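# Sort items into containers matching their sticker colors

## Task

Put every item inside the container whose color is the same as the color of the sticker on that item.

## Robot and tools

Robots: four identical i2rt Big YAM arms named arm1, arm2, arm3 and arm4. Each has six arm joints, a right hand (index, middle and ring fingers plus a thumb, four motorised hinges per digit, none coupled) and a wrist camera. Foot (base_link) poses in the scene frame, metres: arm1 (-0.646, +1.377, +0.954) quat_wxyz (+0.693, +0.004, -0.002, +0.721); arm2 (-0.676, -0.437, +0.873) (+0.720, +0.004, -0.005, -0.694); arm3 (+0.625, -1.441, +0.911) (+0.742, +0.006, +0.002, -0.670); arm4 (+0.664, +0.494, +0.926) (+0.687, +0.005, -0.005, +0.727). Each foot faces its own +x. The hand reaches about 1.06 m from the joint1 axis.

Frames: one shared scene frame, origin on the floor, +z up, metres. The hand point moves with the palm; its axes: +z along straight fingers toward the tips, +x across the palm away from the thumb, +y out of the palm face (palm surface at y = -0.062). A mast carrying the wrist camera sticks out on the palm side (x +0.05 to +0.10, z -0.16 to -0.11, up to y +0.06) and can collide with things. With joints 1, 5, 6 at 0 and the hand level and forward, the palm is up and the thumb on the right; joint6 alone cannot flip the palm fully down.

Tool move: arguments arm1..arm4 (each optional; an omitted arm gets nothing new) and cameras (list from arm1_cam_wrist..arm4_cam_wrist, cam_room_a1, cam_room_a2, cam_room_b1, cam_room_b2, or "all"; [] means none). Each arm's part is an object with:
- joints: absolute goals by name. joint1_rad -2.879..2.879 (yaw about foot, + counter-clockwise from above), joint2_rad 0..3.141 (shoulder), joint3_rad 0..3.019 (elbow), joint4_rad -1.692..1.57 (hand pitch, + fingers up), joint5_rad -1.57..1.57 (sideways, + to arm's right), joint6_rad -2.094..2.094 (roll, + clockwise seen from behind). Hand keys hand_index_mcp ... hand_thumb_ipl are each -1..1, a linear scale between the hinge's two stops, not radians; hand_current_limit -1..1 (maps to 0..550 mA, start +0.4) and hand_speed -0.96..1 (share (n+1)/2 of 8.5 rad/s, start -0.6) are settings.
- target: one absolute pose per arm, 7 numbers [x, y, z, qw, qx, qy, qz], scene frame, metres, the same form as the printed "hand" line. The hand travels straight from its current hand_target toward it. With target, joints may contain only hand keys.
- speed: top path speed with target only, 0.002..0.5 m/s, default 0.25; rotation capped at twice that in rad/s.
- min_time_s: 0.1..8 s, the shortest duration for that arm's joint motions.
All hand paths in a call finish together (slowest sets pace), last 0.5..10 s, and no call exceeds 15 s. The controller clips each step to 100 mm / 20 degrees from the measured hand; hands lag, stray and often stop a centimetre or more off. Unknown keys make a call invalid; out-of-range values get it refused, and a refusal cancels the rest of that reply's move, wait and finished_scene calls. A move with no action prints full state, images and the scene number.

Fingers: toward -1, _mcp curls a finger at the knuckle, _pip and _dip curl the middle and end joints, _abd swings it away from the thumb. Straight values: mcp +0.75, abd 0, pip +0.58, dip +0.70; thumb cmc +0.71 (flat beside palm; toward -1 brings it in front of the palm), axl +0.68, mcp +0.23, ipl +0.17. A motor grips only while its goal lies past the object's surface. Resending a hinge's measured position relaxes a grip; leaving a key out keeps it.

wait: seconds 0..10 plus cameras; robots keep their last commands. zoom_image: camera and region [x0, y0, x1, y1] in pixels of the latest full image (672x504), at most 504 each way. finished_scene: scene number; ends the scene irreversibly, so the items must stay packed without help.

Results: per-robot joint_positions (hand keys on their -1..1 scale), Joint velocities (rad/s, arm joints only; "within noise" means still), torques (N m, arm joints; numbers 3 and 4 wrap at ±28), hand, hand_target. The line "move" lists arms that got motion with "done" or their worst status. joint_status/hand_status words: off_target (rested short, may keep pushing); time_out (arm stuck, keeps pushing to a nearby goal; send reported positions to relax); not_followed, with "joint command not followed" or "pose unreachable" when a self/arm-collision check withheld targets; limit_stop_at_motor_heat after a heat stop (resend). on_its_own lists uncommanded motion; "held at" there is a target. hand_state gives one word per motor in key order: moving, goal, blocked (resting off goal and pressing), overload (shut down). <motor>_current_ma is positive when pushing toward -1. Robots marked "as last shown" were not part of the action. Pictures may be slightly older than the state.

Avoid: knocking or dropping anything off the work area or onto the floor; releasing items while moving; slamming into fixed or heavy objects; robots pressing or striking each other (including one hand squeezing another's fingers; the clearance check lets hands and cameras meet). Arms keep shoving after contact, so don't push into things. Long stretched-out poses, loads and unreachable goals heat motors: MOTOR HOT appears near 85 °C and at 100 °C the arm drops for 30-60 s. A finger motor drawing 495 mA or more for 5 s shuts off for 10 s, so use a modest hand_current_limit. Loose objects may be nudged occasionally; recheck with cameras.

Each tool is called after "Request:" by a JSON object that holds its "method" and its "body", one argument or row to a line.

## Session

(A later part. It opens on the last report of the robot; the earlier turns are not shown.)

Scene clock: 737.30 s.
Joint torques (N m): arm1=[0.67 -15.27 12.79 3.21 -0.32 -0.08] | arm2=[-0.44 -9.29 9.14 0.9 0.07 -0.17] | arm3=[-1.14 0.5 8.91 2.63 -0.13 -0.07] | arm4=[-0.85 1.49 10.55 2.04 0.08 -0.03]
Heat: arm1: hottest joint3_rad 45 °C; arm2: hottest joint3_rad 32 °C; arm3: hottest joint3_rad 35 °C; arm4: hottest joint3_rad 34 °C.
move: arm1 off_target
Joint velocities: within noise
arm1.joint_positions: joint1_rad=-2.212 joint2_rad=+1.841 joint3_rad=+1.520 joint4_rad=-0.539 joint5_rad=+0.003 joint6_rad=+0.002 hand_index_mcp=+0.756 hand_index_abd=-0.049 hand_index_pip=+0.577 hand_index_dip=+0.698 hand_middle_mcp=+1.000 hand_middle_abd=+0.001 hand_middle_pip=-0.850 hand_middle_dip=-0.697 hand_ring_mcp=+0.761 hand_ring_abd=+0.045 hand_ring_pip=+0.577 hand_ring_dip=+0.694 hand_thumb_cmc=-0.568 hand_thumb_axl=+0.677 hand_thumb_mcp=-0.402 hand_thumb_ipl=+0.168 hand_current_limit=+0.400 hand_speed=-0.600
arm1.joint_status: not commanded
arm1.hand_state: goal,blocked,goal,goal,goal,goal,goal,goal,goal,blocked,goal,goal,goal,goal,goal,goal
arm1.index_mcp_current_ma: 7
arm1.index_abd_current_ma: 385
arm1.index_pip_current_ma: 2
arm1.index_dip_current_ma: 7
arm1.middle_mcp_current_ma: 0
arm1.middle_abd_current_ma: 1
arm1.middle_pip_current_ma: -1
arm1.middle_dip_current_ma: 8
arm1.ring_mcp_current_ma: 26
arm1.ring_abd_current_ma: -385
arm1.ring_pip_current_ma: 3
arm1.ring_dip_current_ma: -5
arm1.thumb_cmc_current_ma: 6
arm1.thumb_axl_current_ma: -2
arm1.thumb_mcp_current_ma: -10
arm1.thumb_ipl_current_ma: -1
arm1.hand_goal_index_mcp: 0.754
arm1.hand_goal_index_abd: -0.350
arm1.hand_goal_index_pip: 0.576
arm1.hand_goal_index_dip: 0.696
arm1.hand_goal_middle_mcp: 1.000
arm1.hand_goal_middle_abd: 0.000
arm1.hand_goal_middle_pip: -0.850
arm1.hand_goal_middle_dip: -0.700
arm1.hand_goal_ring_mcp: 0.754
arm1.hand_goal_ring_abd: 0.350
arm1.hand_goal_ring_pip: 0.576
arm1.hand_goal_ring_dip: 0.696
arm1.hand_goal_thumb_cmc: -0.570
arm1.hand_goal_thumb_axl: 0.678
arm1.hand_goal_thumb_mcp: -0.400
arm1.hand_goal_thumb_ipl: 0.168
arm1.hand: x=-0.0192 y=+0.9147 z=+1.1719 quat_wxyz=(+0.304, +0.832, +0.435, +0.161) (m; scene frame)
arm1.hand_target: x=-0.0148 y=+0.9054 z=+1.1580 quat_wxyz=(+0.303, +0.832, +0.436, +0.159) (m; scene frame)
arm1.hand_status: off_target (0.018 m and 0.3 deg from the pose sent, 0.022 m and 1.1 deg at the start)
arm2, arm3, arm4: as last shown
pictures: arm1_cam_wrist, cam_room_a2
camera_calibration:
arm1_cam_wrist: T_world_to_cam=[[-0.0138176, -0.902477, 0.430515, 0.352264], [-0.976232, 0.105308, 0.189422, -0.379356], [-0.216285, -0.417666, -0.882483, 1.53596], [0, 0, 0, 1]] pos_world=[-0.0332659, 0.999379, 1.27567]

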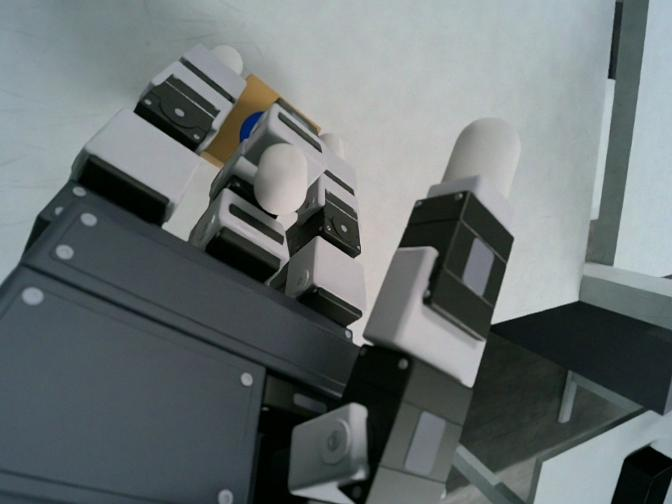

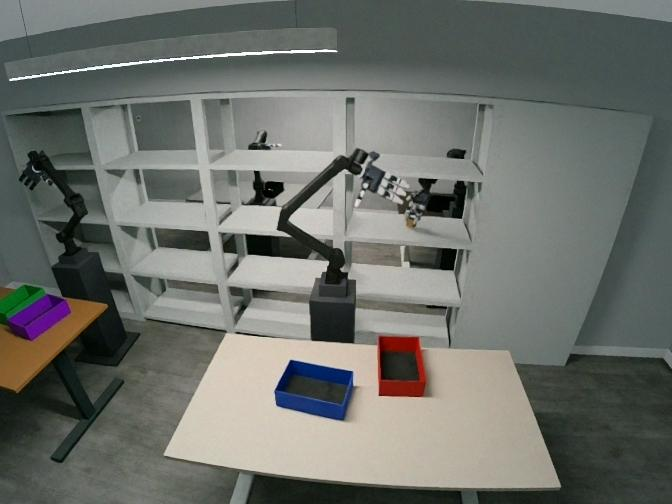

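Request:
{"method": "move", "body": {
  "arm1": {"joints":{"hand_index_abd":0.1,"hand_ring_abd":-0.1}},
  "cameras": ["cam_room_a2","arm1_cam_wrist"]
}}

Request:
{"method": "zoom_image", "body": {
  "camera": "cam_room_a2",
  "region": [380, 170, 450, 250]
}}

Request:
{"method": "zoom_image", "body": {
  "camera": "arm1_cam_wrist",
  "region": [160, 0, 400, 200]
}}

Scene clock: 747.40 s.
Joint torques (N m): arm1=[0.62 -16.62 12.7 3.14 -0.3 -0.09] | arm2=[-0.56 -9.23 9.14 0.91 0.07 -0.19] | arm3=[-1.14 0.5 8.91 2.63 -0.13 -0.06] | arm4=[-0.73 1.49 10.48 2.14 0.08 -0.03]
Heat: arm1: hottest joint3_rad 45 °C; arm2: hottest joint3_rad 32 °C; arm3: hottest joint3_rad 35 °C; arm4: hottest joint3_rad 34 °C.
move: arm1 done
Joint velocities: within noise
arm1.joint_positions: joint1_rad=-2.213 joint2_rad=+1.858 joint3_rad=+1.520 joint4_rad=-0.539 joint5_rad=+0.003 joint6_rad=+0.002 hand_index_mcp=+0.757 hand_index_abd=+0.097 hand_index_pip=+0.577 hand_index_dip=+0.698 hand_middle_mcp=+1.000 hand_middle_abd=+0.001 hand_middle_pip=-0.850 hand_middle_dip=-0.697 hand_ring_mcp=+0.761 hand_ring_abd=-0.096 hand_ring_pip=+0.577 hand_ring_dip=+0.694 hand_thumb_cmc=-0.568 hand_thumb_axl=+0.677 hand_thumb_mcp=-0.402 hand_thumb_ipl=+0.168 hand_current_limit=+0.400 hand_speed=-0.600
arm1.joint_status: all done
arm1.hand_state: goal,goal,goal,goal,goal,goal,goal,goal,goal,goal,goal,goal,goal,goal,goal,goal
arm1.index_mcp_current_ma: 9
arm1.index_abd_current_ma: -9
arm1.index_pip_current_ma: 2
arm1.index_dip_current_ma: 7
arm1.middle_mcp_current_ma: 0
arm1.middle_abd_current_ma: 1
arm1.middle_pip_current_ma: -1
arm1.middle_dip_current_ma: 8
arm1.ring_mcp_current_ma: 26
arm1.ring_abd_current_ma: 12
arm1.ring_pip_current_ma: 3
arm1.ring_dip_current_ma: -5
arm1.thumb_cmc_current_ma: 6
arm1.thumb_axl_current_ma: -2
arm1.thumb_mcp_current_ma: -10
arm1.thumb_ipl_current_ma: -1
arm1.hand_goal_index_mcp: 0.754
arm1.hand_goal_index_abd: 0.100
arm1.hand_goal_index_pip: 0.576
arm1.hand_goal_index_dip: 0.696
arm1.hand_goal_middle_mcp: 1.000
arm1.hand_goal_middle_abd: 0.000
arm1.hand_goal_middle_pip: -0.850
arm1.hand_goal_middle_dip: -0.700
arm1.hand_goal_ring_mcp: 0.754
arm1.hand_goal_ring_abd: -0.100
arm1.hand_goal_ring_pip: 0.576
arm1.hand_goal_ring_dip: 0.696
arm1.hand_goal_thumb_cmc: -0.570
arm1.hand_goal_thumb_axl: 0.678
arm1.hand_goal_thumb_mcp: -0.400
arm1.hand_goal_thumb_ipl: 0.168
arm1.hand: x=-0.0182 y=+0.9137 z=+1.1590 quat_wxyz=(+0.297, +0.835, +0.436, +0.157) (m; scene frame)
arm1.hand_target: x=-0.0148 y=+0.9054 z=+1.1579 quat_wxyz=(+0.303, +0.832, +0.436, +0.159) (m; scene frame)
arm1.hand_status: not commanded
arm2: as last shown
arm3.joint_positions: joint1_rad=-0.298 joint2_rad=+0.639 joint3_rad=+1.429 joint4_rad=-1.381 joint5_rad=-0.068 joint6_rad=+1.193 hand_index_mcp=+0.753 hand_index_abd=+0.000 hand_index_pip=+0.577 hand_index_dip=+0.696 hand_middle_mcp=+0.753 hand_middle_abd=+0.000 hand_middle_pip=+0.577 hand_middle_dip=+0.696 hand_ring_mcp=+0.753 hand_ring_abd=+0.001 hand_ring_pip=+0.577 hand_ring_dip=+0.696 hand_thumb_cmc=+0.714 hand_thumb_axl=+0.677 hand_thumb_mcp=+0.226 hand_thumb_ipl=+0.168 hand_current_limit=+0.400 hand_speed=-0.600
arm3.joint_status: not commanded
arm3.hand_state: goal,goal,goal,goal,goal,goal,goal,goal,goal,goal,goal,goal,goal,goal,goal,goal
arm3.index_mcp_current_ma: 0
arm3.index_abd_current_ma: 0
arm3.index_pip_current_ma: 1
arm3.index_dip_current_ma: 0
arm3.middle_mcp_current_ma: 0
arm3.middle_abd_current_ma: 0
arm3.middle_pip_current_ma: 1
arm3.middle_dip_current_ma: 0
arm3.ring_mcp_current_ma: 0
arm3.ring_abd_current_ma: 0
arm3.ring_pip_current_ma: 1
arm3.ring_dip_current_ma: 0
arm3.thumb_cmc_current_ma: 0
arm3.thumb_axl_current_ma: -1
arm3.thumb_mcp_current_ma: 0
arm3.thumb_ipl_current_ma: 0
arm3.hand_goal_index_mcp: 0.754
arm3.hand_goal_index_abd: 0.000
arm3.hand_goal_index_pip: 0.576
arm3.hand_goal_index_dip: 0.696
arm3.hand_goal_middle_mcp: 0.754
arm3.hand_goal_middle_abd: 0.000
arm3.hand_goal_middle_pip: 0.576
arm3.hand_goal_middle_dip: 0.696
arm3.hand_goal_ring_mcp: 0.754
arm3.hand_goal_ring_abd: 0.000
arm3.hand_goal_ring_pip: 0.576
arm3.hand_goal_ring_dip: 0.696
arm3.hand_goal_thumb_cmc: 0.714
arm3.hand_goal_thumb_axl: 0.678
arm3.hand_goal_thumb_mcp: 0.226
arm3.hand_goal_thumb_ipl: 0.168
arm3.hand: x=+0.5003 y=-1.6716 z=+1.4576 quat_wxyz=(+0.393, +0.689, -0.555, +0.249) (m; scene frame)
arm3.hand_target: x=+0.5008 y=-1.6693 z=+1.4680 quat_wxyz=(+0.403, +0.685, -0.551, +0.254) (m; scene frame)
arm3.hand_status: not commanded
arm4.joint_positions: joint1_rad=+0.168 joint2_rad=+0.637 joint3_rad=+1.366 joint4_rad=-1.209 joint5_rad=+0.070 joint6_rad=+1.054 hand_index_mcp=+0.755 hand_index_abd=+0.000 hand_index_pip=+0.577 hand_index_dip=+0.696 hand_middle_mcp=+0.756 hand_middle_abd=+0.000 hand_middle_pip=+0.577 hand_middle_dip=+0.696 hand_ring_mcp=+0.756 hand_ring_abd=+0.000 hand_ring_pip=+0.577 hand_ring_dip=+0.696 hand_thumb_cmc=+0.716 hand_thumb_axl=+0.677 hand_thumb_mcp=+0.226 hand_thumb_ipl=+0.168 hand_current_limit=+0.400 hand_speed=-0.600
arm4.joint_status: not commanded
arm4.hand_state: goal,goal,goal,goal,goal,goal,goal,goal,goal,goal,goal,goal,goal,goal,goal,goal
arm4.index_mcp_current_ma: 7
arm4.index_abd_current_ma: 1
arm4.index_pip_current_ma: 3
arm4.index_dip_current_ma: 0
arm4.middle_mcp_current_ma: 8
arm4.middle_abd_current_ma: 1
arm4.middle_pip_current_ma: 3
arm4.middle_dip_current_ma: 0
arm4.ring_mcp_current_ma: 8
arm4.ring_abd_current_ma: 1
arm4.ring_pip_current_ma: 3
arm4.ring_dip_current_ma: 0
arm4.thumb_cmc_current_ma: 8
arm4.thumb_axl_current_ma: -4
arm4.thumb_mcp_current_ma: -1
arm4.thumb_ipl_current_ma: -2
arm4.hand_goal_index_mcp: 0.754
arm4.hand_goal_index_abd: 0.000
arm4.hand_goal_index_pip: 0.576
arm4.hand_goal_index_dip: 0.696
arm4.hand_goal_middle_mcp: 0.754
arm4.hand_goal_middle_abd: 0.000
arm4.hand_goal_middle_pip: 0.576
arm4.hand_goal_middle_dip: 0.696
arm4.hand_goal_ring_mcp: 0.754
arm4.hand_goal_ring_abd: 0.000
arm4.hand_goal_ring_pip: 0.576
arm4.hand_goal_ring_dip: 0.696
arm4.hand_goal_thumb_cmc: 0.714
arm4.hand_goal_thumb_axl: 0.678
arm4.hand_goal_thumb_mcp: 0.226
arm4.hand_goal_thumb_ipl: 0.168
arm4.hand: x=+0.6999 y=+0.7671 z=+1.5030 quat_wxyz=(-0.288, +0.359, +0.771, +0.440) (m; scene frame)
arm4.hand_target: x=+0.7007 y=+0.7638 z=+1.5149 quat_wxyz=(-0.295, +0.356, +0.765, +0.449) (m; scene frame)
arm4.hand_status: not commanded
pictures: arm1_cam_wrist, cam_room_a2
camera_calibration:
arm1_cam_wrist: T_world_to_cam=[[-0.0081139, -0.906598, 0.421917, 0.370792], [-0.973407, 0.103761, 0.204238, -0.391477], [-0.228941, -0.40904, -0.88333, 1.51726], [0, 0, 0, 1]] pos_world=[-0.0306954, 0.997399, 1.26375]

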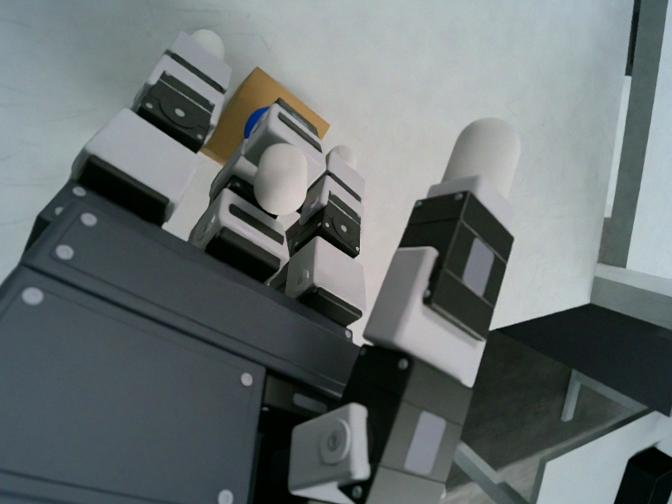

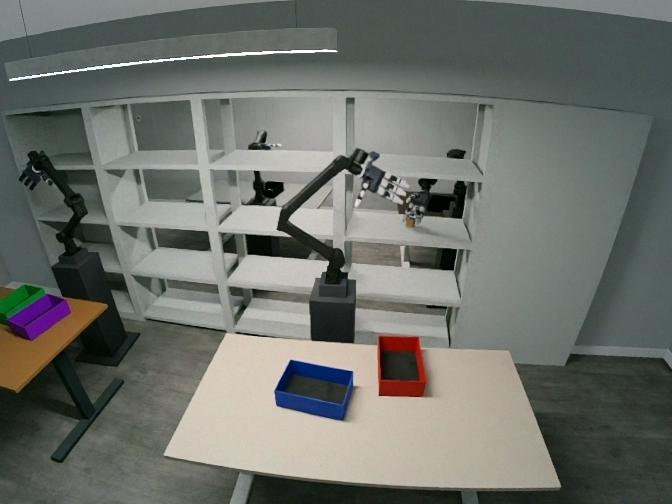

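Scaled by 6.300 from the camera's 672x504 image, which has a finer 960x720 frame.

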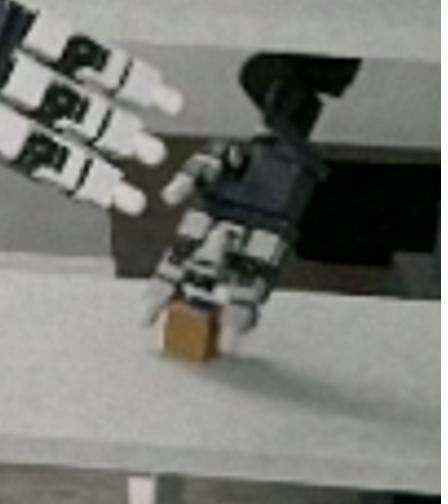

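Scaled by 2.100 from the camera's 672x504 image, which has a finer 960x720 frame.

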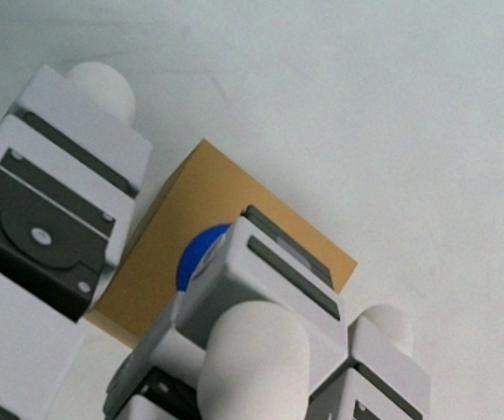

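Request:
{"method": "move", "body": {
  "arm1": {"target":[-0.17,1.018,1.195,0.3030,0.8324,0.4361,0.1588],"speed":0.12},
  "arm4": {"joints":{"joint1_rad":0.936,"joint2_rad":0.72,"joint3_rad":1.3,"joint4_rad":-1.6,"joint5_rad":0,"joint6_rad":0,"hand_index_abd":0.1,"hand_ring_abd":-0.1,"hand_middle_mcp":1,"hand_middle_pip":-0.85,"hand_middle_dip":-0.7,"hand_thumb_cmc":-0.571,"hand_thumb_mcp":-0.4},"min_time_s":2.5}
}}

Request:
{"method": "move", "body": {
  "arm1": {"target":[-0.31,1.12,1.22,0.3030,0.8324,0.4361,0.1588],"speed":0.2},
  "arm4": {"target":[0.296,0.735,1.235,0.1588,0.4361,-0.8324,-0.3030],"speed":0.2},
  "cameras": ["arm4_cam_wrist","arm1_cam_wrist","cam_room_a2"]
}}

Scene clock: 789.43 s.
Joint torques (N m): arm1=[1.26 -11.16 11.43 2.44 -0.11 -0.03] | arm2=[-0.56 -9.17 9.13 0.92 0.08 -0.17] | arm3=[-1.2 0.5 8.92 2.65 -0.13 -0.07] | arm4=[0.73 0.56 9.05 0.98 -0.06 -0.02]
Heat: arm1: hottest joint3_rad 44 °C; arm2: hottest joint3_rad 32 °C; arm3: hottest joint3_rad 35 °C; arm4: hottest joint3_rad 35 °C.
move: arm1 done; arm4 done
Joint velocities: within noise
arm1.joint_positions: joint1_rad=-2.213 joint2_rad=+1.372 joint3_rad=+1.000 joint4_rad=-0.498 joint5_rad=+0.003 joint6_rad=+0.002 hand_index_mcp=+0.758 hand_index_abd=+0.097 hand_index_pip=+0.577 hand_index_dip=+0.698 hand_middle_mcp=+1.000 hand_middle_abd=+0.001 hand_middle_pip=-0.851 hand_middle_dip=-0.697 hand_ring_mcp=+0.761 hand_ring_abd=-0.096 hand_ring_pip=+0.577 hand_ring_dip=+0.694 hand_thumb_cmc=-0.568 hand_thumb_axl=+0.677 hand_thumb_mcp=-0.403 hand_thumb_ipl=+0.168 hand_current_limit=+0.400 hand_speed=-0.600
arm1.joint_status: not commanded
arm1.hand_state: goal,goal,goal,goal,goal,goal,goal,goal,goal,goal,goal,goal,goal,goal,goal,goal
arm1.index_mcp_current_ma: 14
arm1.index_abd_current_ma: -9
arm1.index_pip_current_ma: 2
arm1.index_dip_current_ma: 7
arm1.middle_mcp_current_ma: 0
arm1.middle_abd_current_ma: 2
arm1.middle_pip_current_ma: -2
arm1.middle_dip_current_ma: 8
arm1.ring_mcp_current_ma: 27
arm1.ring_abd_current_ma: 12
arm1.ring_pip_current_ma: 3
arm1.ring_dip_current_ma: -5
arm1.thumb_cmc_current_ma: 6
arm1.thumb_axl_current_ma: -2
arm1.thumb_mcp_current_ma: -12
arm1.thumb_ipl_current_ma: -1
arm1.hand_goal_index_mcp: 0.754
arm1.hand_goal_index_abd: 0.100
arm1.hand_goal_index_pip: 0.576
arm1.hand_goal_index_dip: 0.696
arm1.hand_goal_middle_mcp: 1.000
arm1.hand_goal_middle_abd: 0.000
arm1.hand_goal_middle_pip: -0.850
arm1.hand_goal_middle_dip: -0.700
arm1.hand_goal_ring_mcp: 0.754
arm1.hand_goal_ring_abd: -0.100
arm1.hand_goal_ring_pip: 0.576
arm1.hand_goal_ring_dip: 0.696
arm1.hand_goal_thumb_cmc: -0.570
arm1.hand_goal_thumb_axl: 0.678
arm1.hand_goal_thumb_mcp: -0.400
arm1.hand_goal_thumb_ipl: 0.168
arm1.hand: x=-0.1697 y=+1.0179 z=+1.1909 quat_wxyz=(+0.300, +0.834, +0.435, +0.159) (m; scene frame)
arm1.hand_target: x=-0.1701 y=+1.0180 z=+1.1950 quat_wxyz=(+0.303, +0.832, +0.436, +0.159) (m; scene frame)
arm1.hand_status: done (0.004 m and 0.4 deg from the pose sent, 0.188 m and 0.8 deg at the start)
arm2.joint_positions: joint1_rad=-1.459 joint2_rad=+1.201 joint3_rad=+1.394 joint4_rad=-1.390 joint5_rad=-0.001 joint6_rad=+0.008 hand_index_mcp=+0.756 hand_index_abd=+0.001 hand_index_pip=+0.577 hand_index_dip=+0.696 hand_middle_mcp=+0.756 hand_middle_abd=+0.001 hand_middle_pip=+0.577 hand_middle_dip=+0.696 hand_ring_mcp=+0.757 hand_ring_abd=+0.001 hand_ring_pip=+0.577 hand_ring_dip=+0.696 hand_thumb_cmc=+0.717 hand_thumb_axl=+0.677 hand_thumb_mcp=+0.224 hand_thumb_ipl=+0.168 hand_current_limit=+0.400 hand_speed=-0.600
arm2.joint_status: not commanded
arm2.hand_state: goal,goal,goal,goal,goal,goal,goal,goal,goal,goal,goal,goal,goal,goal,goal,goal
arm2.index_mcp_current_ma: 0
arm2.index_abd_current_ma: 0
arm2.index_pip_current_ma: 0
arm2.index_dip_current_ma: 0
arm2.middle_mcp_current_ma: 0
arm2.middle_abd_current_ma: 0
arm2.middle_pip_current_ma: 0
arm2.middle_dip_current_ma: 0
arm2.ring_mcp_current_ma: 0
arm2.ring_abd_current_ma: 0
arm2.ring_pip_current_ma: 0
arm2.ring_dip_current_ma: 0
arm2.thumb_cmc_current_ma: 0
arm2.thumb_axl_current_ma: 0
arm2.thumb_mcp_current_ma: 0
arm2.thumb_ipl_current_ma: 0
arm2.hand_goal_index_mcp: 0.754
arm2.hand_goal_index_abd: 0.000
arm2.hand_goal_index_pip: 0.576
arm2.hand_goal_index_dip: 0.696
arm2.hand_goal_middle_mcp: 0.754
arm2.hand_goal_middle_abd: 0.000
arm2.hand_goal_middle_pip: 0.576
arm2.hand_goal_middle_dip: 0.696
arm2.hand_goal_ring_mcp: 0.754
arm2.hand_goal_ring_abd: 0.000
arm2.hand_goal_ring_pip: 0.576
arm2.hand_goal_ring_dip: 0.696
arm2.hand_goal_thumb_cmc: 0.714
arm2.hand_goal_thumb_axl: 0.678
arm2.hand_goal_thumb_mcp: 0.226
arm2.hand_goal_thumb_ipl: 0.168
arm2.hand: x=-1.1709 y=-0.4848 z=+1.2489 quat_wxyz=(+0.138, +0.742, -0.646, -0.115) (m; scene frame)
arm2.hand_target: x=-1.1697 y=-0.4848 z=+1.2514 quat_wxyz=(+0.136, +0.745, -0.643, -0.115) (m; scene frame)
arm2.hand_status: not commanded
arm3: as last shown
arm4.joint_positions: joint1_rad=+0.922 joint2_rad=+0.716 joint3_rad=+1.298 joint4_rad=-1.591 joint5_rad=+0.001 joint6_rad=+0.010 hand_index_mcp=+0.757 hand_index_abd=+0.100 hand_index_pip=+0.577 hand_index_dip=+0.696 hand_middle_mcp=+1.000 hand_middle_abd=+0.000 hand_middle_pip=-0.843 hand_middle_dip=-0.698 hand_ring_mcp=+0.757 hand_ring_abd=-0.097 hand_ring_pip=+0.577 hand_ring_dip=+0.696 hand_thumb_cmc=-0.567 hand_thumb_axl=+0.679 hand_thumb_mcp=-0.402 hand_thumb_ipl=+0.168 hand_current_limit=+0.400 hand_speed=-0.600
arm4.joint_status: all done
arm4.hand_state: goal,goal,goal,goal,goal,goal,goal,goal,goal,goal,goal,goal,goal,goal,goal,goal
arm4.index_mcp_current_ma: 15
arm4.index_abd_current_ma: 0
arm4.index_pip_current_ma: 3
arm4.index_dip_current_ma: 0
arm4.middle_mcp_current_ma: -1
arm4.middle_abd_current_ma: 1
arm4.middle_pip_current_ma: 33
arm4.middle_dip_current_ma: 11
arm4.ring_mcp_current_ma: 17
arm4.ring_abd_current_ma: 14
arm4.ring_pip_current_ma: 3
arm4.ring_dip_current_ma: 0
arm4.thumb_cmc_current_ma: 14
arm4.thumb_axl_current_ma: 5
arm4.thumb_mcp_current_ma: -12
arm4.thumb_ipl_current_ma: -2
arm4.hand_goal_index_mcp: 0.754
arm4.hand_goal_index_abd: 0.100
arm4.hand_goal_index_pip: 0.576
arm4.hand_goal_index_dip: 0.696
arm4.hand_goal_middle_mcp: 1.000
arm4.hand_goal_middle_abd: 0.000
arm4.hand_goal_middle_pip: -0.850
arm4.hand_goal_middle_dip: -0.700
arm4.hand_goal_ring_mcp: 0.754
arm4.hand_goal_ring_abd: -0.100
arm4.hand_goal_ring_pip: 0.576
arm4.hand_goal_ring_dip: 0.696
arm4.hand_goal_thumb_cmc: -0.570
arm4.hand_goal_thumb_axl: 0.678
arm4.hand_goal_thumb_mcp: -0.400
arm4.hand_goal_thumb_ipl: 0.168
arm4.hand: x=+0.4261 y=+0.6761 z=+1.4046 quat_wxyz=(-0.128, -0.448, +0.848, +0.251) (m; scene frame)
arm4.hand_target: x=+0.4227 y=+0.6720 z=+1.4026 quat_wxyz=(-0.127, -0.459, +0.844, +0.246) (m; scene frame)
arm4.hand_status: not commanded
pictures: none

Scene clock: 791.20 s.
Joint torques (N m): arm1=[1.9 -3.49 12.14 2.15 -0.02 0.1] | arm2=[-0.5 -9.11 9.13 0.94 0.05 -0.17] | arm3=[-1.14 0.5 8.91 2.63 -0.13 -0.06] | arm4=[0.62 -4.72 11.07 2.13 0.18 0.16]
Heat: arm1: hottest joint3_rad 44 °C; arm2: hottest joint3_rad 32 °C; arm3: hottest joint3_rad 35 °C; arm4: hottest joint3_rad 35 °C.
move: arm1 done; arm4 off_target
Joint velocities: within noise
arm1.joint_positions: joint1_rad=-2.202 joint2_rad=+0.828 joint3_rad=+0.689 joint4_rad=-0.714 joint5_rad=+0.014 joint6_rad=+0.005 hand_index_mcp=+0.758 hand_index_abd=+0.097 hand_index_pip=+0.577 hand_index_dip=+0.698 hand_middle_mcp=+1.000 hand_middle_abd=+0.001 hand_middle_pip=-0.851 hand_middle_dip=-0.697 hand_ring_mcp=+0.761 hand_ring_abd=-0.096 hand_ring_pip=+0.577 hand_ring_dip=+0.694 hand_thumb_cmc=-0.568 hand_thumb_axl=+0.677 hand_thumb_mcp=-0.403 hand_thumb_ipl=+0.168 hand_current_limit=+0.400 hand_speed=-0.600
arm1.joint_status: not commanded
arm1.hand_state: goal,goal,goal,goal,goal,goal,goal,goal,goal,goal,goal,goal,goal,goal,goal,goal
arm1.index_mcp_current_ma: 14
arm1.index_abd_current_ma: -9
arm1.index_pip_current_ma: 2
arm1.index_dip_current_ma: 7
arm1.middle_mcp_current_ma: 0
arm1.middle_abd_current_ma: 2
arm1.middle_pip_current_ma: -2
arm1.middle_dip_current_ma: 8
arm1.ring_mcp_current_ma: 27
arm1.ring_abd_current_ma: 12
arm1.ring_pip_current_ma: 3
arm1.ring_dip_current_ma: -5
arm1.thumb_cmc_current_ma: 6
arm1.thumb_axl_current_ma: -2
arm1.thumb_mcp_current_ma: -12
arm1.thumb_ipl_current_ma: -1
arm1.hand_goal_index_mcp: 0.754
arm1.hand_goal_index_abd: 0.100
arm1.hand_goal_index_pip: 0.576
arm1.hand_goal_index_dip: 0.696
arm1.hand_goal_middle_mcp: 1.000
arm1.hand_goal_middle_abd: 0.000
arm1.hand_goal_middle_pip: -0.850
arm1.hand_goal_middle_dip: -0.700
arm1.hand_goal_ring_mcp: 0.754
arm1.hand_goal_ring_abd: -0.100
arm1.hand_goal_ring_pip: 0.576
arm1.hand_goal_ring_dip: 0.696
arm1.hand_goal_thumb_cmc: -0.570
arm1.hand_goal_thumb_axl: 0.678
arm1.hand_goal_thumb_mcp: -0.400
arm1.hand_goal_thumb_ipl: 0.168
arm1.hand: x=-0.3107 y=+1.1180 z=+1.2223 quat_wxyz=(+0.308, +0.830, +0.436, +0.160) (m; scene frame)
arm1.hand_target: x=-0.3101 y=+1.1199 z=+1.2201 quat_wxyz=(+0.303, +0.832, +0.436, +0.159) (m; scene frame)
arm1.hand_status: done (0.003 m and 0.7 deg from the pose sent, 0.176 m and 0.4 deg at the start)
arm2, arm3: as last shown
arm4.joint_positions: joint1_rad=+1.003 joint2_rad=+0.907 joint3_rad=+0.823 joint4_rad=-0.832 joint5_rad=+0.058 joint6_rad=+0.084 hand_index_mcp=+0.758 hand_index_abd=+0.100 hand_index_pip=+0.577 hand_index_dip=+0.696 hand_middle_mcp=+1.000 hand_middle_abd=+0.000 hand_middle_pip=-0.843 hand_middle_dip=-0.698 hand_ring_mcp=+0.759 hand_ring_abd=-0.097 hand_ring_pip=+0.577 hand_ring_dip=+0.696 hand_thumb_cmc=-0.567 hand_thumb_axl=+0.679 hand_thumb_mcp=-0.402 hand_thumb_ipl=+0.168 hand_current_limit=+0.400 hand_speed=-0.600
arm4.joint_status: not commanded
arm4.hand_state: goal,goal,goal,goal,goal,goal,goal,goal,goal,goal,goal,goal,goal,goal,goal,goal
arm4.index_mcp_current_ma: 21
arm4.index_abd_current_ma: 0
arm4.index_pip_current_ma: 3
arm4.index_dip_current_ma: 0
arm4.middle_mcp_current_ma: -1
arm4.middle_abd_current_ma: 1
arm4.middle_pip_current_ma: 33
arm4.middle_dip_current_ma: 11
arm4.ring_mcp_current_ma: 24
arm4.ring_abd_current_ma: 13
arm4.ring_pip_current_ma: 3
arm4.ring_dip_current_ma: 0
arm4.thumb_cmc_current_ma: 14
arm4.thumb_axl_current_ma: 5
arm4.thumb_mcp_current_ma: -14
arm4.thumb_ipl_current_ma: -2
arm4.hand_goal_index_mcp: 0.754
arm4.hand_goal_index_abd: 0.100
arm4.hand_goal_index_pip: 0.576
arm4.hand_goal_index_dip: 0.696
arm4.hand_goal_middle_mcp: 1.000
arm4.hand_goal_middle_abd: 0.000
arm4.hand_goal_middle_pip: -0.850
arm4.hand_goal_middle_dip: -0.700
arm4.hand_goal_ring_mcp: 0.754
arm4.hand_goal_ring_abd: -0.100
arm4.hand_goal_ring_pip: 0.576
arm4.hand_goal_ring_dip: 0.696
arm4.hand_goal_thumb_cmc: -0.570
arm4.hand_goal_thumb_axl: 0.678
arm4.hand_goal_thumb_mcp: -0.400
arm4.hand_goal_thumb_ipl: 0.168
arm4.hand: x=+0.3016 y=+0.7388 z=+1.2241 quat_wxyz=(-0.148, -0.436, +0.838, +0.292) (m; scene frame)
arm4.hand_target: x=+0.2962 y=+0.7349 z=+1.2350 quat_wxyz=(-0.159, -0.436, +0.832, +0.303) (m; scene frame)
arm4.hand_status: off_target (0.013 m and 1.9 deg from the pose sent, 0.222 m and 7.3 deg at the start)
pictures: arm1_cam_wrist, arm4_cam_wrist, cam_room_a2
camera_calibration:
arm1_cam_wrist: T_world_to_cam=[[-0.0134059, -0.89843, 0.438913, 0.495406], [-0.976858, 0.105479, 0.186072, -0.691173], [-0.213469, -0.426261, -0.879052, 1.60857], [0, 0, 0, 1]] pos_world=[-0.325158, 1.20366, 1.32518]
arm4_cam_wrist: T_world_to_cam=[[0.0130309, 0.906077, 0.422912, -1.16198], [0.954629, -0.137116, 0.264352, -0.561436], [0.297511, 0.400279, -0.866755, 0.804223], [0, 0, 0, 1]] pos_world=[0.31184, 0.653952, 1.3369]

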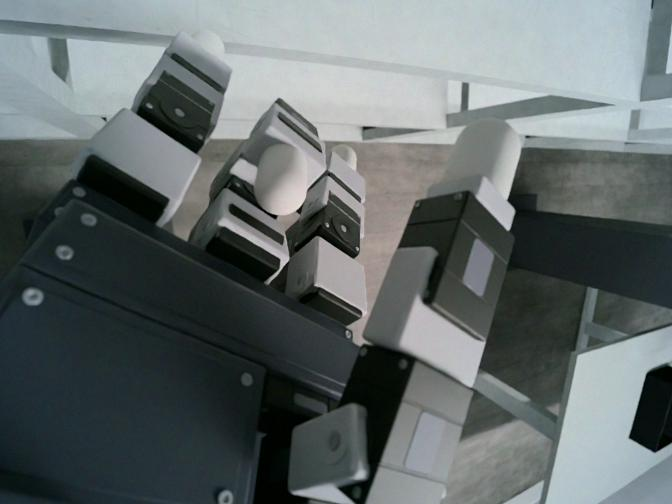

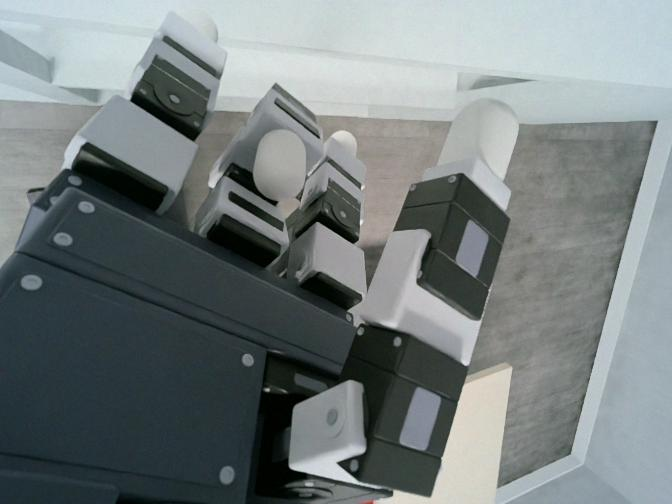

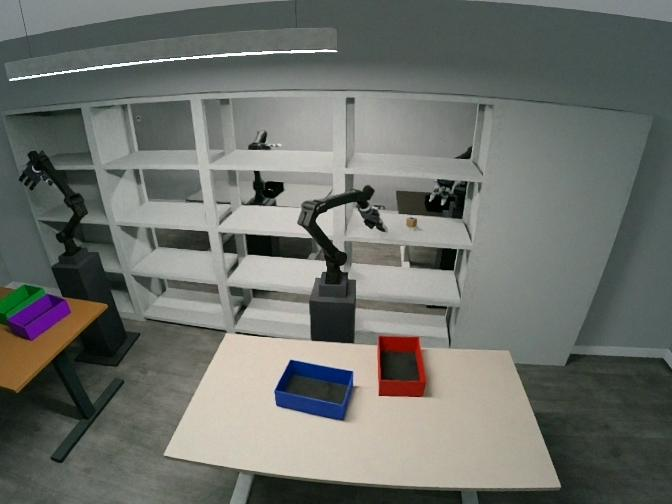

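Request:
{"method": "move", "body": {
  "arm1": {"joints":{"joint2_rad":0.7,"joint3_rad":1.2,"joint4_rad":-1.4},"min_time_s":2},
  "arm4": {"target":[0.095,0.889,1.205,0.1588,0.4361,-0.8324,-0.3030],"speed":0.15},
  "cameras": ["arm4_cam_wrist","cam_room_a2"]
}}

Request:
{"method": "zoom_image", "body": {
  "camera": "arm4_cam_wrist",
  "region": [160, 0, 400, 200]
}}

Request:
{"method": "zoom_image", "body": {
  "camera": "cam_room_a2",
  "region": [350, 150, 450, 250]
}}

Scene clock: 806.67 s.
Joint torques (N m): arm1=[2.02 -1.67 15.17 1.92 -0.03 0.1] | arm2=[-0.56 -9.11 9.16 0.88 0.05 -0.18] | arm3=[-1.14 0.5 8.91 2.65 -0.13 -0.06] | arm4=[-2.55 -14.21 14.15 1.87 -0.07 -0.05]
Heat: arm1: hottest joint3_rad 43 °C; arm2: hottest joint3_rad 32 °C; arm3: hottest joint3_rad 35 °C; arm4: hottest joint3_rad 36 °C.
move: arm1 done; arm4 off_target
Joint velocities: arm1=[within noise] | arm2=[within noise] | arm3=[-0.005 0.005 0.002 -0.002 0.037 -0.154] | arm4=[within noise]
arm1.joint_positions: joint1_rad=-2.202 joint2_rad=+0.701 joint3_rad=+1.153 joint4_rad=-1.389 joint5_rad=+0.014 joint6_rad=+0.005 hand_index_mcp=+0.758 hand_index_abd=+0.097 hand_index_pip=+0.577 hand_index_dip=+0.698 hand_middle_mcp=+1.000 hand_middle_abd=+0.001 hand_middle_pip=-0.851 hand_middle_dip=-0.697 hand_ring_mcp=+0.761 hand_ring_abd=-0.096 hand_ring_pip=+0.577 hand_ring_dip=+0.694 hand_thumb_cmc=-0.568 hand_thumb_axl=+0.677 hand_thumb_mcp=-0.403 hand_thumb_ipl=+0.168 hand_current_limit=+0.400 hand_speed=-0.600
arm1.joint_status: all done
arm1.hand_state: goal,goal,goal,goal,goal,goal,goal,goal,goal,goal,goal,goal,goal,goal,goal,goal
arm1.index_mcp_current_ma: 14
arm1.index_abd_current_ma: -9
arm1.index_pip_current_ma: 2
arm1.index_dip_current_ma: 7
arm1.middle_mcp_current_ma: 0
arm1.middle_abd_current_ma: 2
arm1.middle_pip_current_ma: -2
arm1.middle_dip_current_ma: 8
arm1.ring_mcp_current_ma: 27
arm1.ring_abd_current_ma: 12
arm1.ring_pip_current_ma: 3
arm1.ring_dip_current_ma: -5
arm1.thumb_cmc_current_ma: 6
arm1.thumb_axl_current_ma: -2
arm1.thumb_mcp_current_ma: -12
arm1.thumb_ipl_current_ma: -1
arm1.hand_goal_index_mcp: 0.754
arm1.hand_goal_index_abd: 0.100
arm1.hand_goal_index_pip: 0.576
arm1.hand_goal_index_dip: 0.696
arm1.hand_goal_middle_mcp: 1.000
arm1.hand_goal_middle_abd: 0.000
arm1.hand_goal_middle_pip: -0.850
arm1.hand_goal_middle_dip: -0.700
arm1.hand_goal_ring_mcp: 0.754
arm1.hand_goal_ring_abd: -0.100
arm1.hand_goal_ring_pip: 0.576
arm1.hand_goal_ring_dip: 0.696
arm1.hand_goal_thumb_cmc: -0.570
arm1.hand_goal_thumb_axl: 0.678
arm1.hand_goal_thumb_mcp: -0.400
arm1.hand_goal_thumb_ipl: 0.168
arm1.hand: x=-0.3812 y=+1.1644 z=+1.3951 quat_wxyz=(+0.273, +0.842, +0.443, +0.141) (m; scene frame)
arm1.hand_target: x=-0.3833 y=+1.1672 z=+1.4194 quat_wxyz=(+0.288, +0.838, +0.439, +0.151) (m; scene frame)
arm1.hand_status: not commanded
arm2, arm3: as last shown
arm4.joint_positions: joint1_rad=+0.959 joint2_rad=+1.596 joint3_rad=+1.299 joint4_rad=-0.637 joint5_rad=+0.017 joint6_rad=+0.043 hand_index_mcp=+0.758 hand_index_abd=+0.100 hand_index_pip=+0.577 hand_index_dip=+0.696 hand_middle_mcp=+1.000 hand_middle_abd=+0.000 hand_middle_pip=-0.843 hand_middle_dip=-0.698 hand_ring_mcp=+0.759 hand_ring_abd=-0.097 hand_ring_pip=+0.577 hand_ring_dip=+0.696 hand_thumb_cmc=-0.567 hand_thumb_axl=+0.679 hand_thumb_mcp=-0.402 hand_thumb_ipl=+0.168 hand_current_limit=+0.400 hand_speed=-0.600
arm4.joint_status: not commanded
arm4.hand_state: goal,goal,goal,goal,goal,goal,goal,goal,goal,goal,goal,goal,goal,goal,goal,goal
arm4.index_mcp_current_ma: 21
arm4.index_abd_current_ma: 0
arm4.index_pip_current_ma: 3
arm4.index_dip_current_ma: 0
arm4.middle_mcp_current_ma: -1
arm4.middle_abd_current_ma: 1
arm4.middle_pip_current_ma: 33
arm4.middle_dip_current_ma: 11
arm4.ring_mcp_current_ma: 24
arm4.ring_abd_current_ma: 13
arm4.ring_pip_current_ma: 3
arm4.ring_dip_current_ma: 0
arm4.thumb_cmc_current_ma: 14
arm4.thumb_axl_current_ma: 5
arm4.thumb_mcp_current_ma: -14
arm4.thumb_ipl_current_ma: -2
arm4.hand_goal_index_mcp: 0.754
arm4.hand_goal_index_abd: 0.100
arm4.hand_goal_index_pip: 0.576
arm4.hand_goal_index_dip: 0.696
arm4.hand_goal_middle_mcp: 1.000
arm4.hand_goal_middle_abd: 0.000
arm4.hand_goal_middle_pip: -0.850
arm4.hand_goal_middle_dip: -0.700
arm4.hand_goal_ring_mcp: 0.754
arm4.hand_goal_ring_abd: -0.100
arm4.hand_goal_ring_pip: 0.576
arm4.hand_goal_ring_dip: 0.696
arm4.hand_goal_thumb_cmc: -0.570
arm4.hand_goal_thumb_axl: 0.678
arm4.hand_goal_thumb_mcp: -0.400
arm4.hand_goal_thumb_ipl: 0.168
arm4.hand: x=+0.1025 y=+0.8729 z=+1.1785 quat_wxyz=(-0.148, -0.443, +0.839, +0.280) (m; scene frame)
arm4.hand_target: x=+0.0965 y=+0.8880 z=+1.2050 quat_wxyz=(-0.158, -0.436, +0.832, +0.303) (m; scene frame)
arm4.hand_status: off_target (0.032 m and 3.0 deg from the pose sent, 0.256 m and 1.9 deg at the start)
pictures: arm4_cam_wrist, cam_room_a2
camera_calibration:
arm4_cam_wrist: T_world_to_cam=[[-0.00483473, 0.913516, 0.406773, -1.24729], [0.952642, -0.119477, 0.279639, -0.374137], [0.304055, 0.388862, -0.869677, 0.782946], [0, 0, 0, 1]] pos_world=[0.112331, 0.790265, 1.2929]

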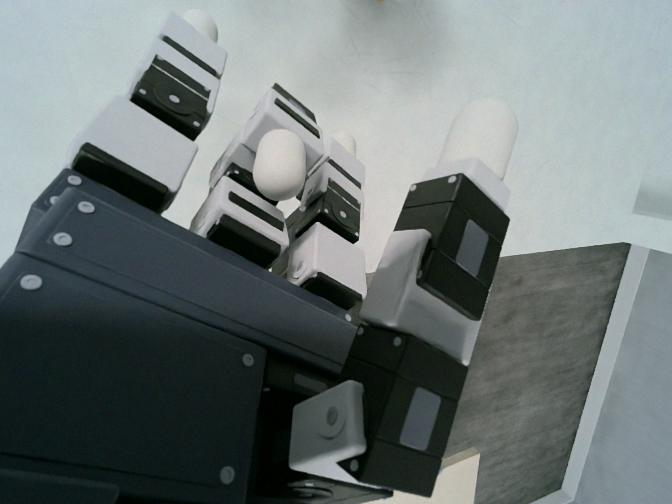

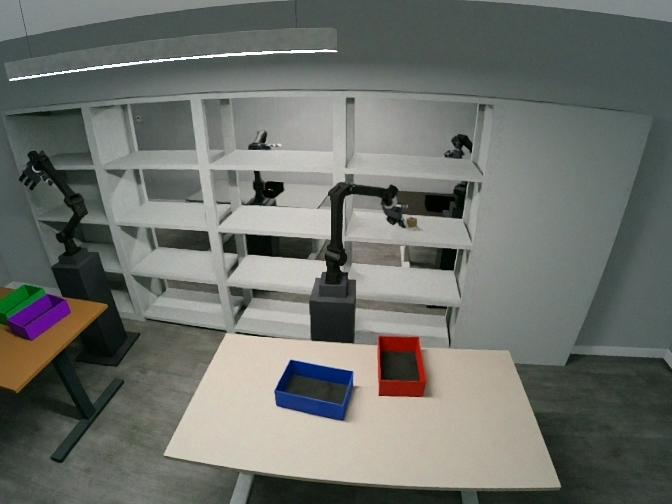

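Scaled by 2.100 from the camera's 672x504 image, which has a finer 960x720 frame.

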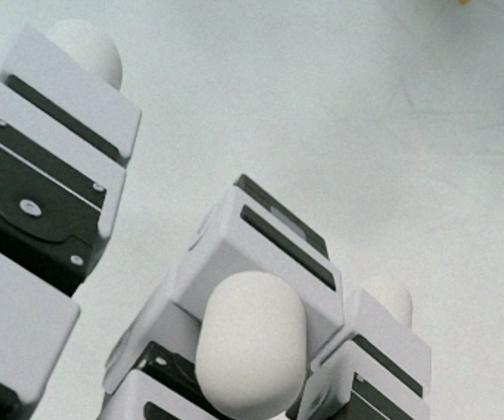

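Scaled by 5.040 from the camera's 672x504 image, which has a finer 960x720 frame.

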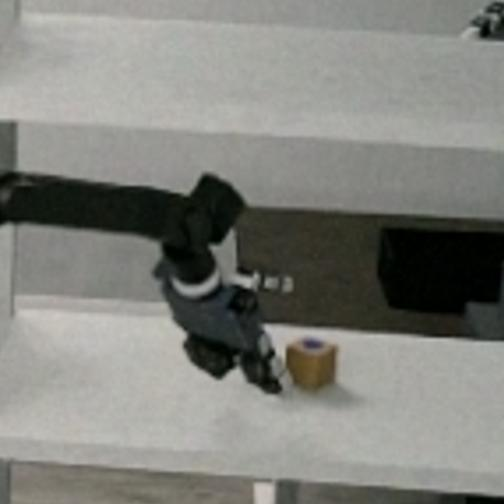

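Request:
{"method": "move", "body": {
  "arm4": {"target":[0.037,0.944,1.203,0.1588,0.4361,-0.8324,-0.3030],"speed":0.1},
  "cameras": ["arm4_cam_wrist","cam_room_a2"]
}}

Request:
{"method": "zoom_image", "body": {
  "camera": "arm4_cam_wrist",
  "region": [160, 0, 400, 200]
}}

Request:
{"method": "zoom_image", "body": {
  "camera": "cam_room_a2",
  "region": [350, 150, 450, 250]
}}

Scene clock: 830.60 s.
Joint torques (N m): arm1=[1.85 -1.49 15.06 1.96 -0.02 0.1] | arm2=[-0.67 -9.41 9.18 0.91 0.06 -0.16] | arm3=[-1.14 0.5 8.91 2.63 -0.13 -0.07] | arm4=[-2.43 -16.67 14.61 1.16 -0.08 -0.07]
Heat: arm1: hottest joint3_rad 43 °C; arm2: hottest joint3_rad 32 °C; arm3: hottest joint3_rad 35 °C; arm4: hottest joint3_rad 38 °C.
move: arm4 off_target
Joint velocities: within noise
arm1, arm2, arm3: as last shown
arm4.joint_positions: joint1_rad=+0.934 joint2_rad=+1.792 joint3_rad=+1.554 joint4_rad=-0.672 joint5_rad=+0.000 joint6_rad=+0.024 hand_index_mcp=+0.758 hand_index_abd=+0.100 hand_index_pip=+0.577 hand_index_dip=+0.696 hand_middle_mcp=+1.000 hand_middle_abd=+0.000 hand_middle_pip=-0.843 hand_middle_dip=-0.698 hand_ring_mcp=+0.759 hand_ring_abd=-0.097 hand_ring_pip=+0.577 hand_ring_dip=+0.696 hand_thumb_cmc=-0.567 hand_thumb_axl=+0.679 hand_thumb_mcp=-0.402 hand_thumb_ipl=+0.168 hand_current_limit=+0.400 hand_speed=-0.600
arm4.joint_status: not commanded
arm4.hand_state: goal,goal,goal,goal,goal,goal,goal,goal,goal,goal,goal,goal,goal,goal,goal,goal
arm4.index_mcp_current_ma: 21
arm4.index_abd_current_ma: 0
arm4.index_pip_current_ma: 3
arm4.index_dip_current_ma: 0
arm4.middle_mcp_current_ma: -1
arm4.middle_abd_current_ma: 1
arm4.middle_pip_current_ma: 33
arm4.middle_dip_current_ma: 11
arm4.ring_mcp_current_ma: 24
arm4.ring_abd_current_ma: 13
arm4.ring_pip_current_ma: 3
arm4.ring_dip_current_ma: 0
arm4.thumb_cmc_current_ma: 14
arm4.thumb_axl_current_ma: 5
arm4.thumb_mcp_current_ma: -14
arm4.thumb_ipl_current_ma: -2
arm4.hand_goal_index_mcp: 0.754
arm4.hand_goal_index_abd: 0.100
arm4.hand_goal_index_pip: 0.576
arm4.hand_goal_index_dip: 0.696
arm4.hand_goal_middle_mcp: 1.000
arm4.hand_goal_middle_abd: 0.000
arm4.hand_goal_middle_pip: -0.850
arm4.hand_goal_middle_dip: -0.700
arm4.hand_goal_ring_mcp: 0.754
arm4.hand_goal_ring_abd: -0.100
arm4.hand_goal_ring_pip: 0.576
arm4.hand_goal_ring_dip: 0.696
arm4.hand_goal_thumb_cmc: -0.570
arm4.hand_goal_thumb_axl: 0.678
arm4.hand_goal_thumb_mcp: -0.400
arm4.hand_goal_thumb_ipl: 0.168
arm4.hand: x=+0.0411 y=+0.9281 z=+1.1843 quat_wxyz=(-0.155, -0.441, +0.835, +0.290) (m; scene frame)
arm4.hand_target: x=+0.0381 y=+0.9433 z=+1.2028 quat_wxyz=(-0.159, -0.436, +0.832, +0.303) (m; scene frame)
arm4.hand_status: off_target (0.025 m and 1.7 deg from the pose sent, 0.100 m and 3.0 deg at the start)
pictures: arm4_cam_wrist, cam_room_a2
camera_calibration:
arm4_cam_wrist: T_world_to_cam=[[0.00387731, 0.908615, 0.417617, -1.30908], [0.958493, -0.122437, 0.257489, -0.281861], [0.28509, 0.399285, -0.871376, 0.778338], [0, 0, 0, 1]] pos_world=[0.0533413, 0.84416, 1.29749]

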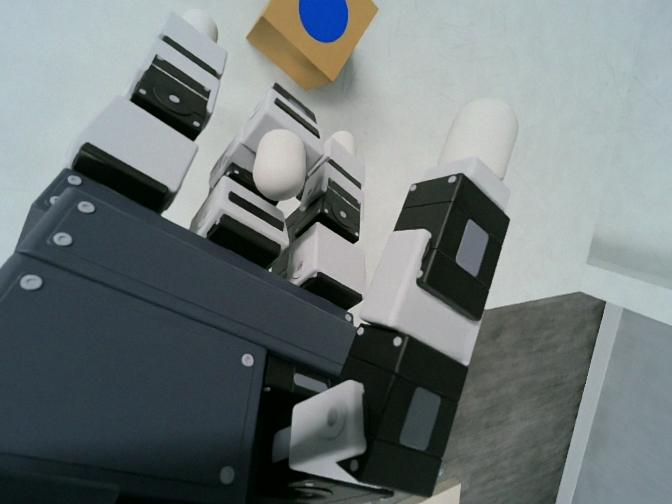

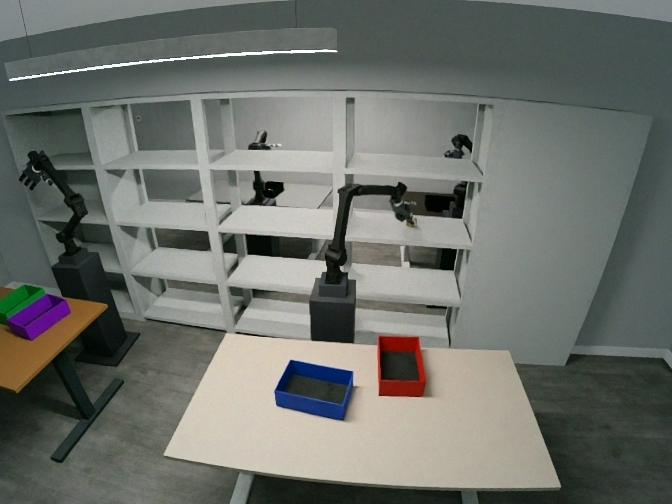

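Scaled by 2.100 from the camera's 672x504 image, which has a finer 960x720 frame.

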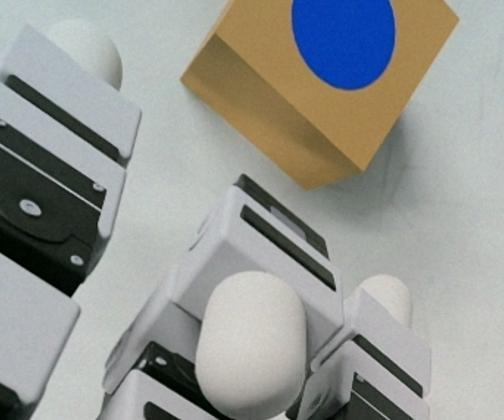

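Scaled by 5.040 from the camera's 672x504 image, which has a finer 960x720 frame.

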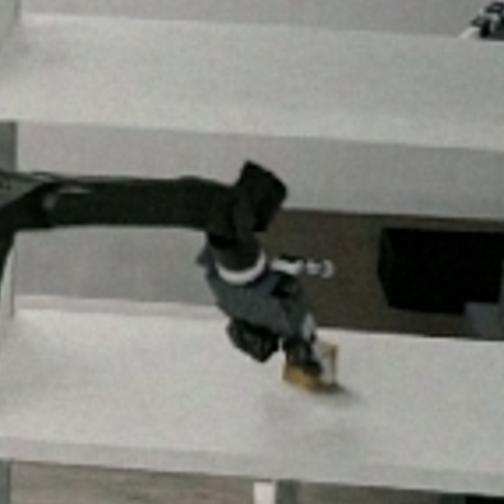

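Request:
{"method": "move", "body": {
  "arm4": {"target":[-0.006,0.971,1.178,0.1588,0.4361,-0.8324,-0.3030],"speed":0.07},
  "cameras": ["arm4_cam_wrist","cam_room_a2"]
}}

Request:
{"method": "zoom_image", "body": {
  "camera": "arm4_cam_wrist",
  "region": [160, 0, 400, 200]
}}

Request:
{"method": "zoom_image", "body": {
  "camera": "cam_room_a2",
  "region": [350, 150, 450, 250]
}}

Scene clock: 846.73 s.
Joint torques (N m): arm1=[2.08 -1.49 15.13 2.06 -0.03 0.11] | arm2=[-0.56 -9.29 9.11 0.92 0.06 -0.17] | arm3=[-1.14 0.5 8.91 2.63 -0.13 -0.06] | arm4=[-2.26 -18.67 14.57 1.11 -0.03 -0.02]
Heat: arm1: hottest joint3_rad 44 °C; arm2: hottest joint3_rad 32 °C; arm3: hottest joint3_rad 35 °C; arm4: hottest joint3_rad 43 °C.
move: arm4 off_target
Joint velocities: within noise
arm1, arm2, arm3: as last shown
arm4.joint_positions: joint1_rad=+0.934 joint2_rad=+1.938 joint3_rad=+1.705 joint4_rad=-0.675 joint5_rad=+0.000 joint6_rad=+0.024 hand_index_mcp=+0.758 hand_index_abd=+0.100 hand_index_pip=+0.577 hand_index_dip=+0.696 hand_middle_mcp=+1.000 hand_middle_abd=+0.000 hand_middle_pip=-0.843 hand_middle_dip=-0.698 hand_ring_mcp=+0.759 hand_ring_abd=-0.097 hand_ring_pip=+0.577 hand_ring_dip=+0.696 hand_thumb_cmc=-0.567 hand_thumb_axl=+0.679 hand_thumb_mcp=-0.402 hand_thumb_ipl=+0.168 hand_current_limit=+0.400 hand_speed=-0.600
arm4.joint_status: not commanded
arm4.hand_state: goal,goal,goal,goal,goal,goal,goal,goal,goal,goal,goal,goal,goal,goal,goal,goal
arm4.index_mcp_current_ma: 21
arm4.index_abd_current_ma: 0
arm4.index_pip_current_ma: 3
arm4.index_dip_current_ma: 0
arm4.middle_mcp_current_ma: -1
arm4.middle_abd_current_ma: 1
arm4.middle_pip_current_ma: 33
arm4.middle_dip_current_ma: 11
arm4.ring_mcp_current_ma: 24
arm4.ring_abd_current_ma: 13
arm4.ring_pip_current_ma: 3
arm4.ring_dip_current_ma: 0
arm4.thumb_cmc_current_ma: 14
arm4.thumb_axl_current_ma: 5
arm4.thumb_mcp_current_ma: -14
arm4.thumb_ipl_current_ma: -2
arm4.hand_goal_index_mcp: 0.754
arm4.hand_goal_index_abd: 0.100
arm4.hand_goal_index_pip: 0.576
arm4.hand_goal_index_dip: 0.696
arm4.hand_goal_middle_mcp: 1.000
arm4.hand_goal_middle_abd: 0.000
arm4.hand_goal_middle_pip: -0.850
arm4.hand_goal_middle_dip: -0.700
arm4.hand_goal_ring_mcp: 0.754
arm4.hand_goal_ring_abd: -0.100
arm4.hand_goal_ring_pip: 0.576
arm4.hand_goal_ring_dip: 0.696
arm4.hand_goal_thumb_cmc: -0.570
arm4.hand_goal_thumb_axl: 0.678
arm4.hand_goal_thumb_mcp: -0.400
arm4.hand_goal_thumb_ipl: 0.168
arm4.hand: x=-0.0014 y=+0.9562 z=+1.1614 quat_wxyz=(-0.155, -0.441, +0.835, +0.291) (m; scene frame)
arm4.hand_target: x=-0.0050 y=+0.9703 z=+1.1780 quat_wxyz=(-0.159, -0.436, +0.832, +0.303) (m; scene frame)
arm4.hand_status: off_target (0.023 m and 1.5 deg from the pose sent, 0.064 m and 1.6 deg at the start)
pictures: arm4_cam_wrist, cam_room_a2
camera_calibration:
arm4_cam_wrist: T_world_to_cam=[[0.00447378, 0.90819, 0.418535, -1.32551], [0.958901, -0.12264, 0.255869, -0.2298], [0.283706, 0.400189, -0.871412, 0.758333], [0, 0, 0, 1]] pos_world=[0.0111421, 0.872159, 1.27439]

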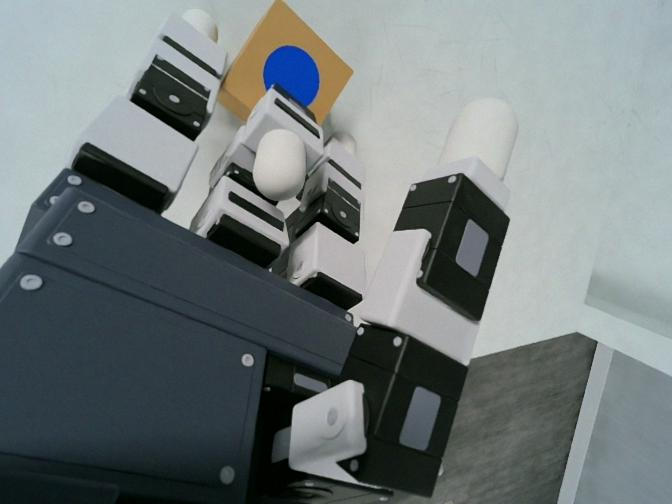

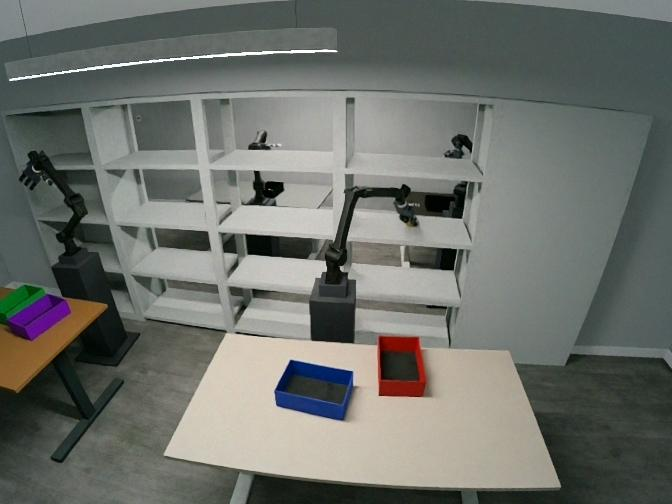

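Scaled by 2.100 from the camera's 672x504 image, which has a finer 960x720 frame.

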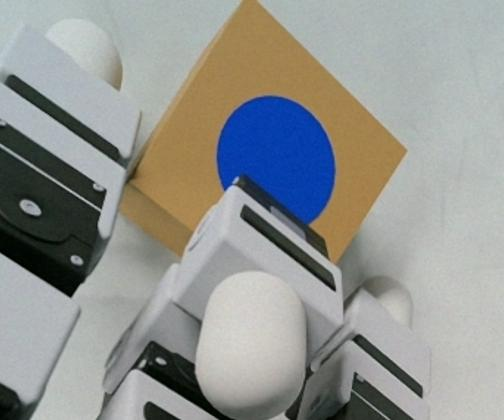

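Scaled by 5.040 from the camera's 672x504 image, which has a finer 960x720 frame.

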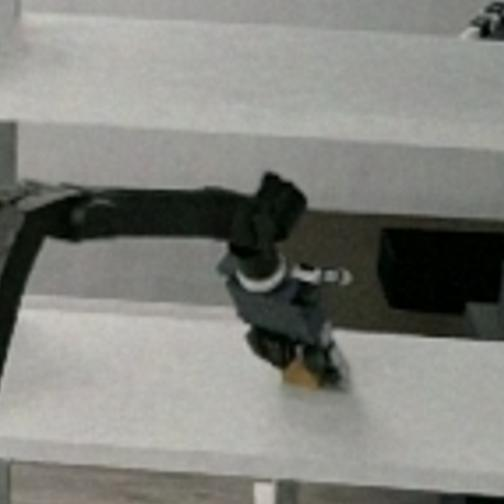

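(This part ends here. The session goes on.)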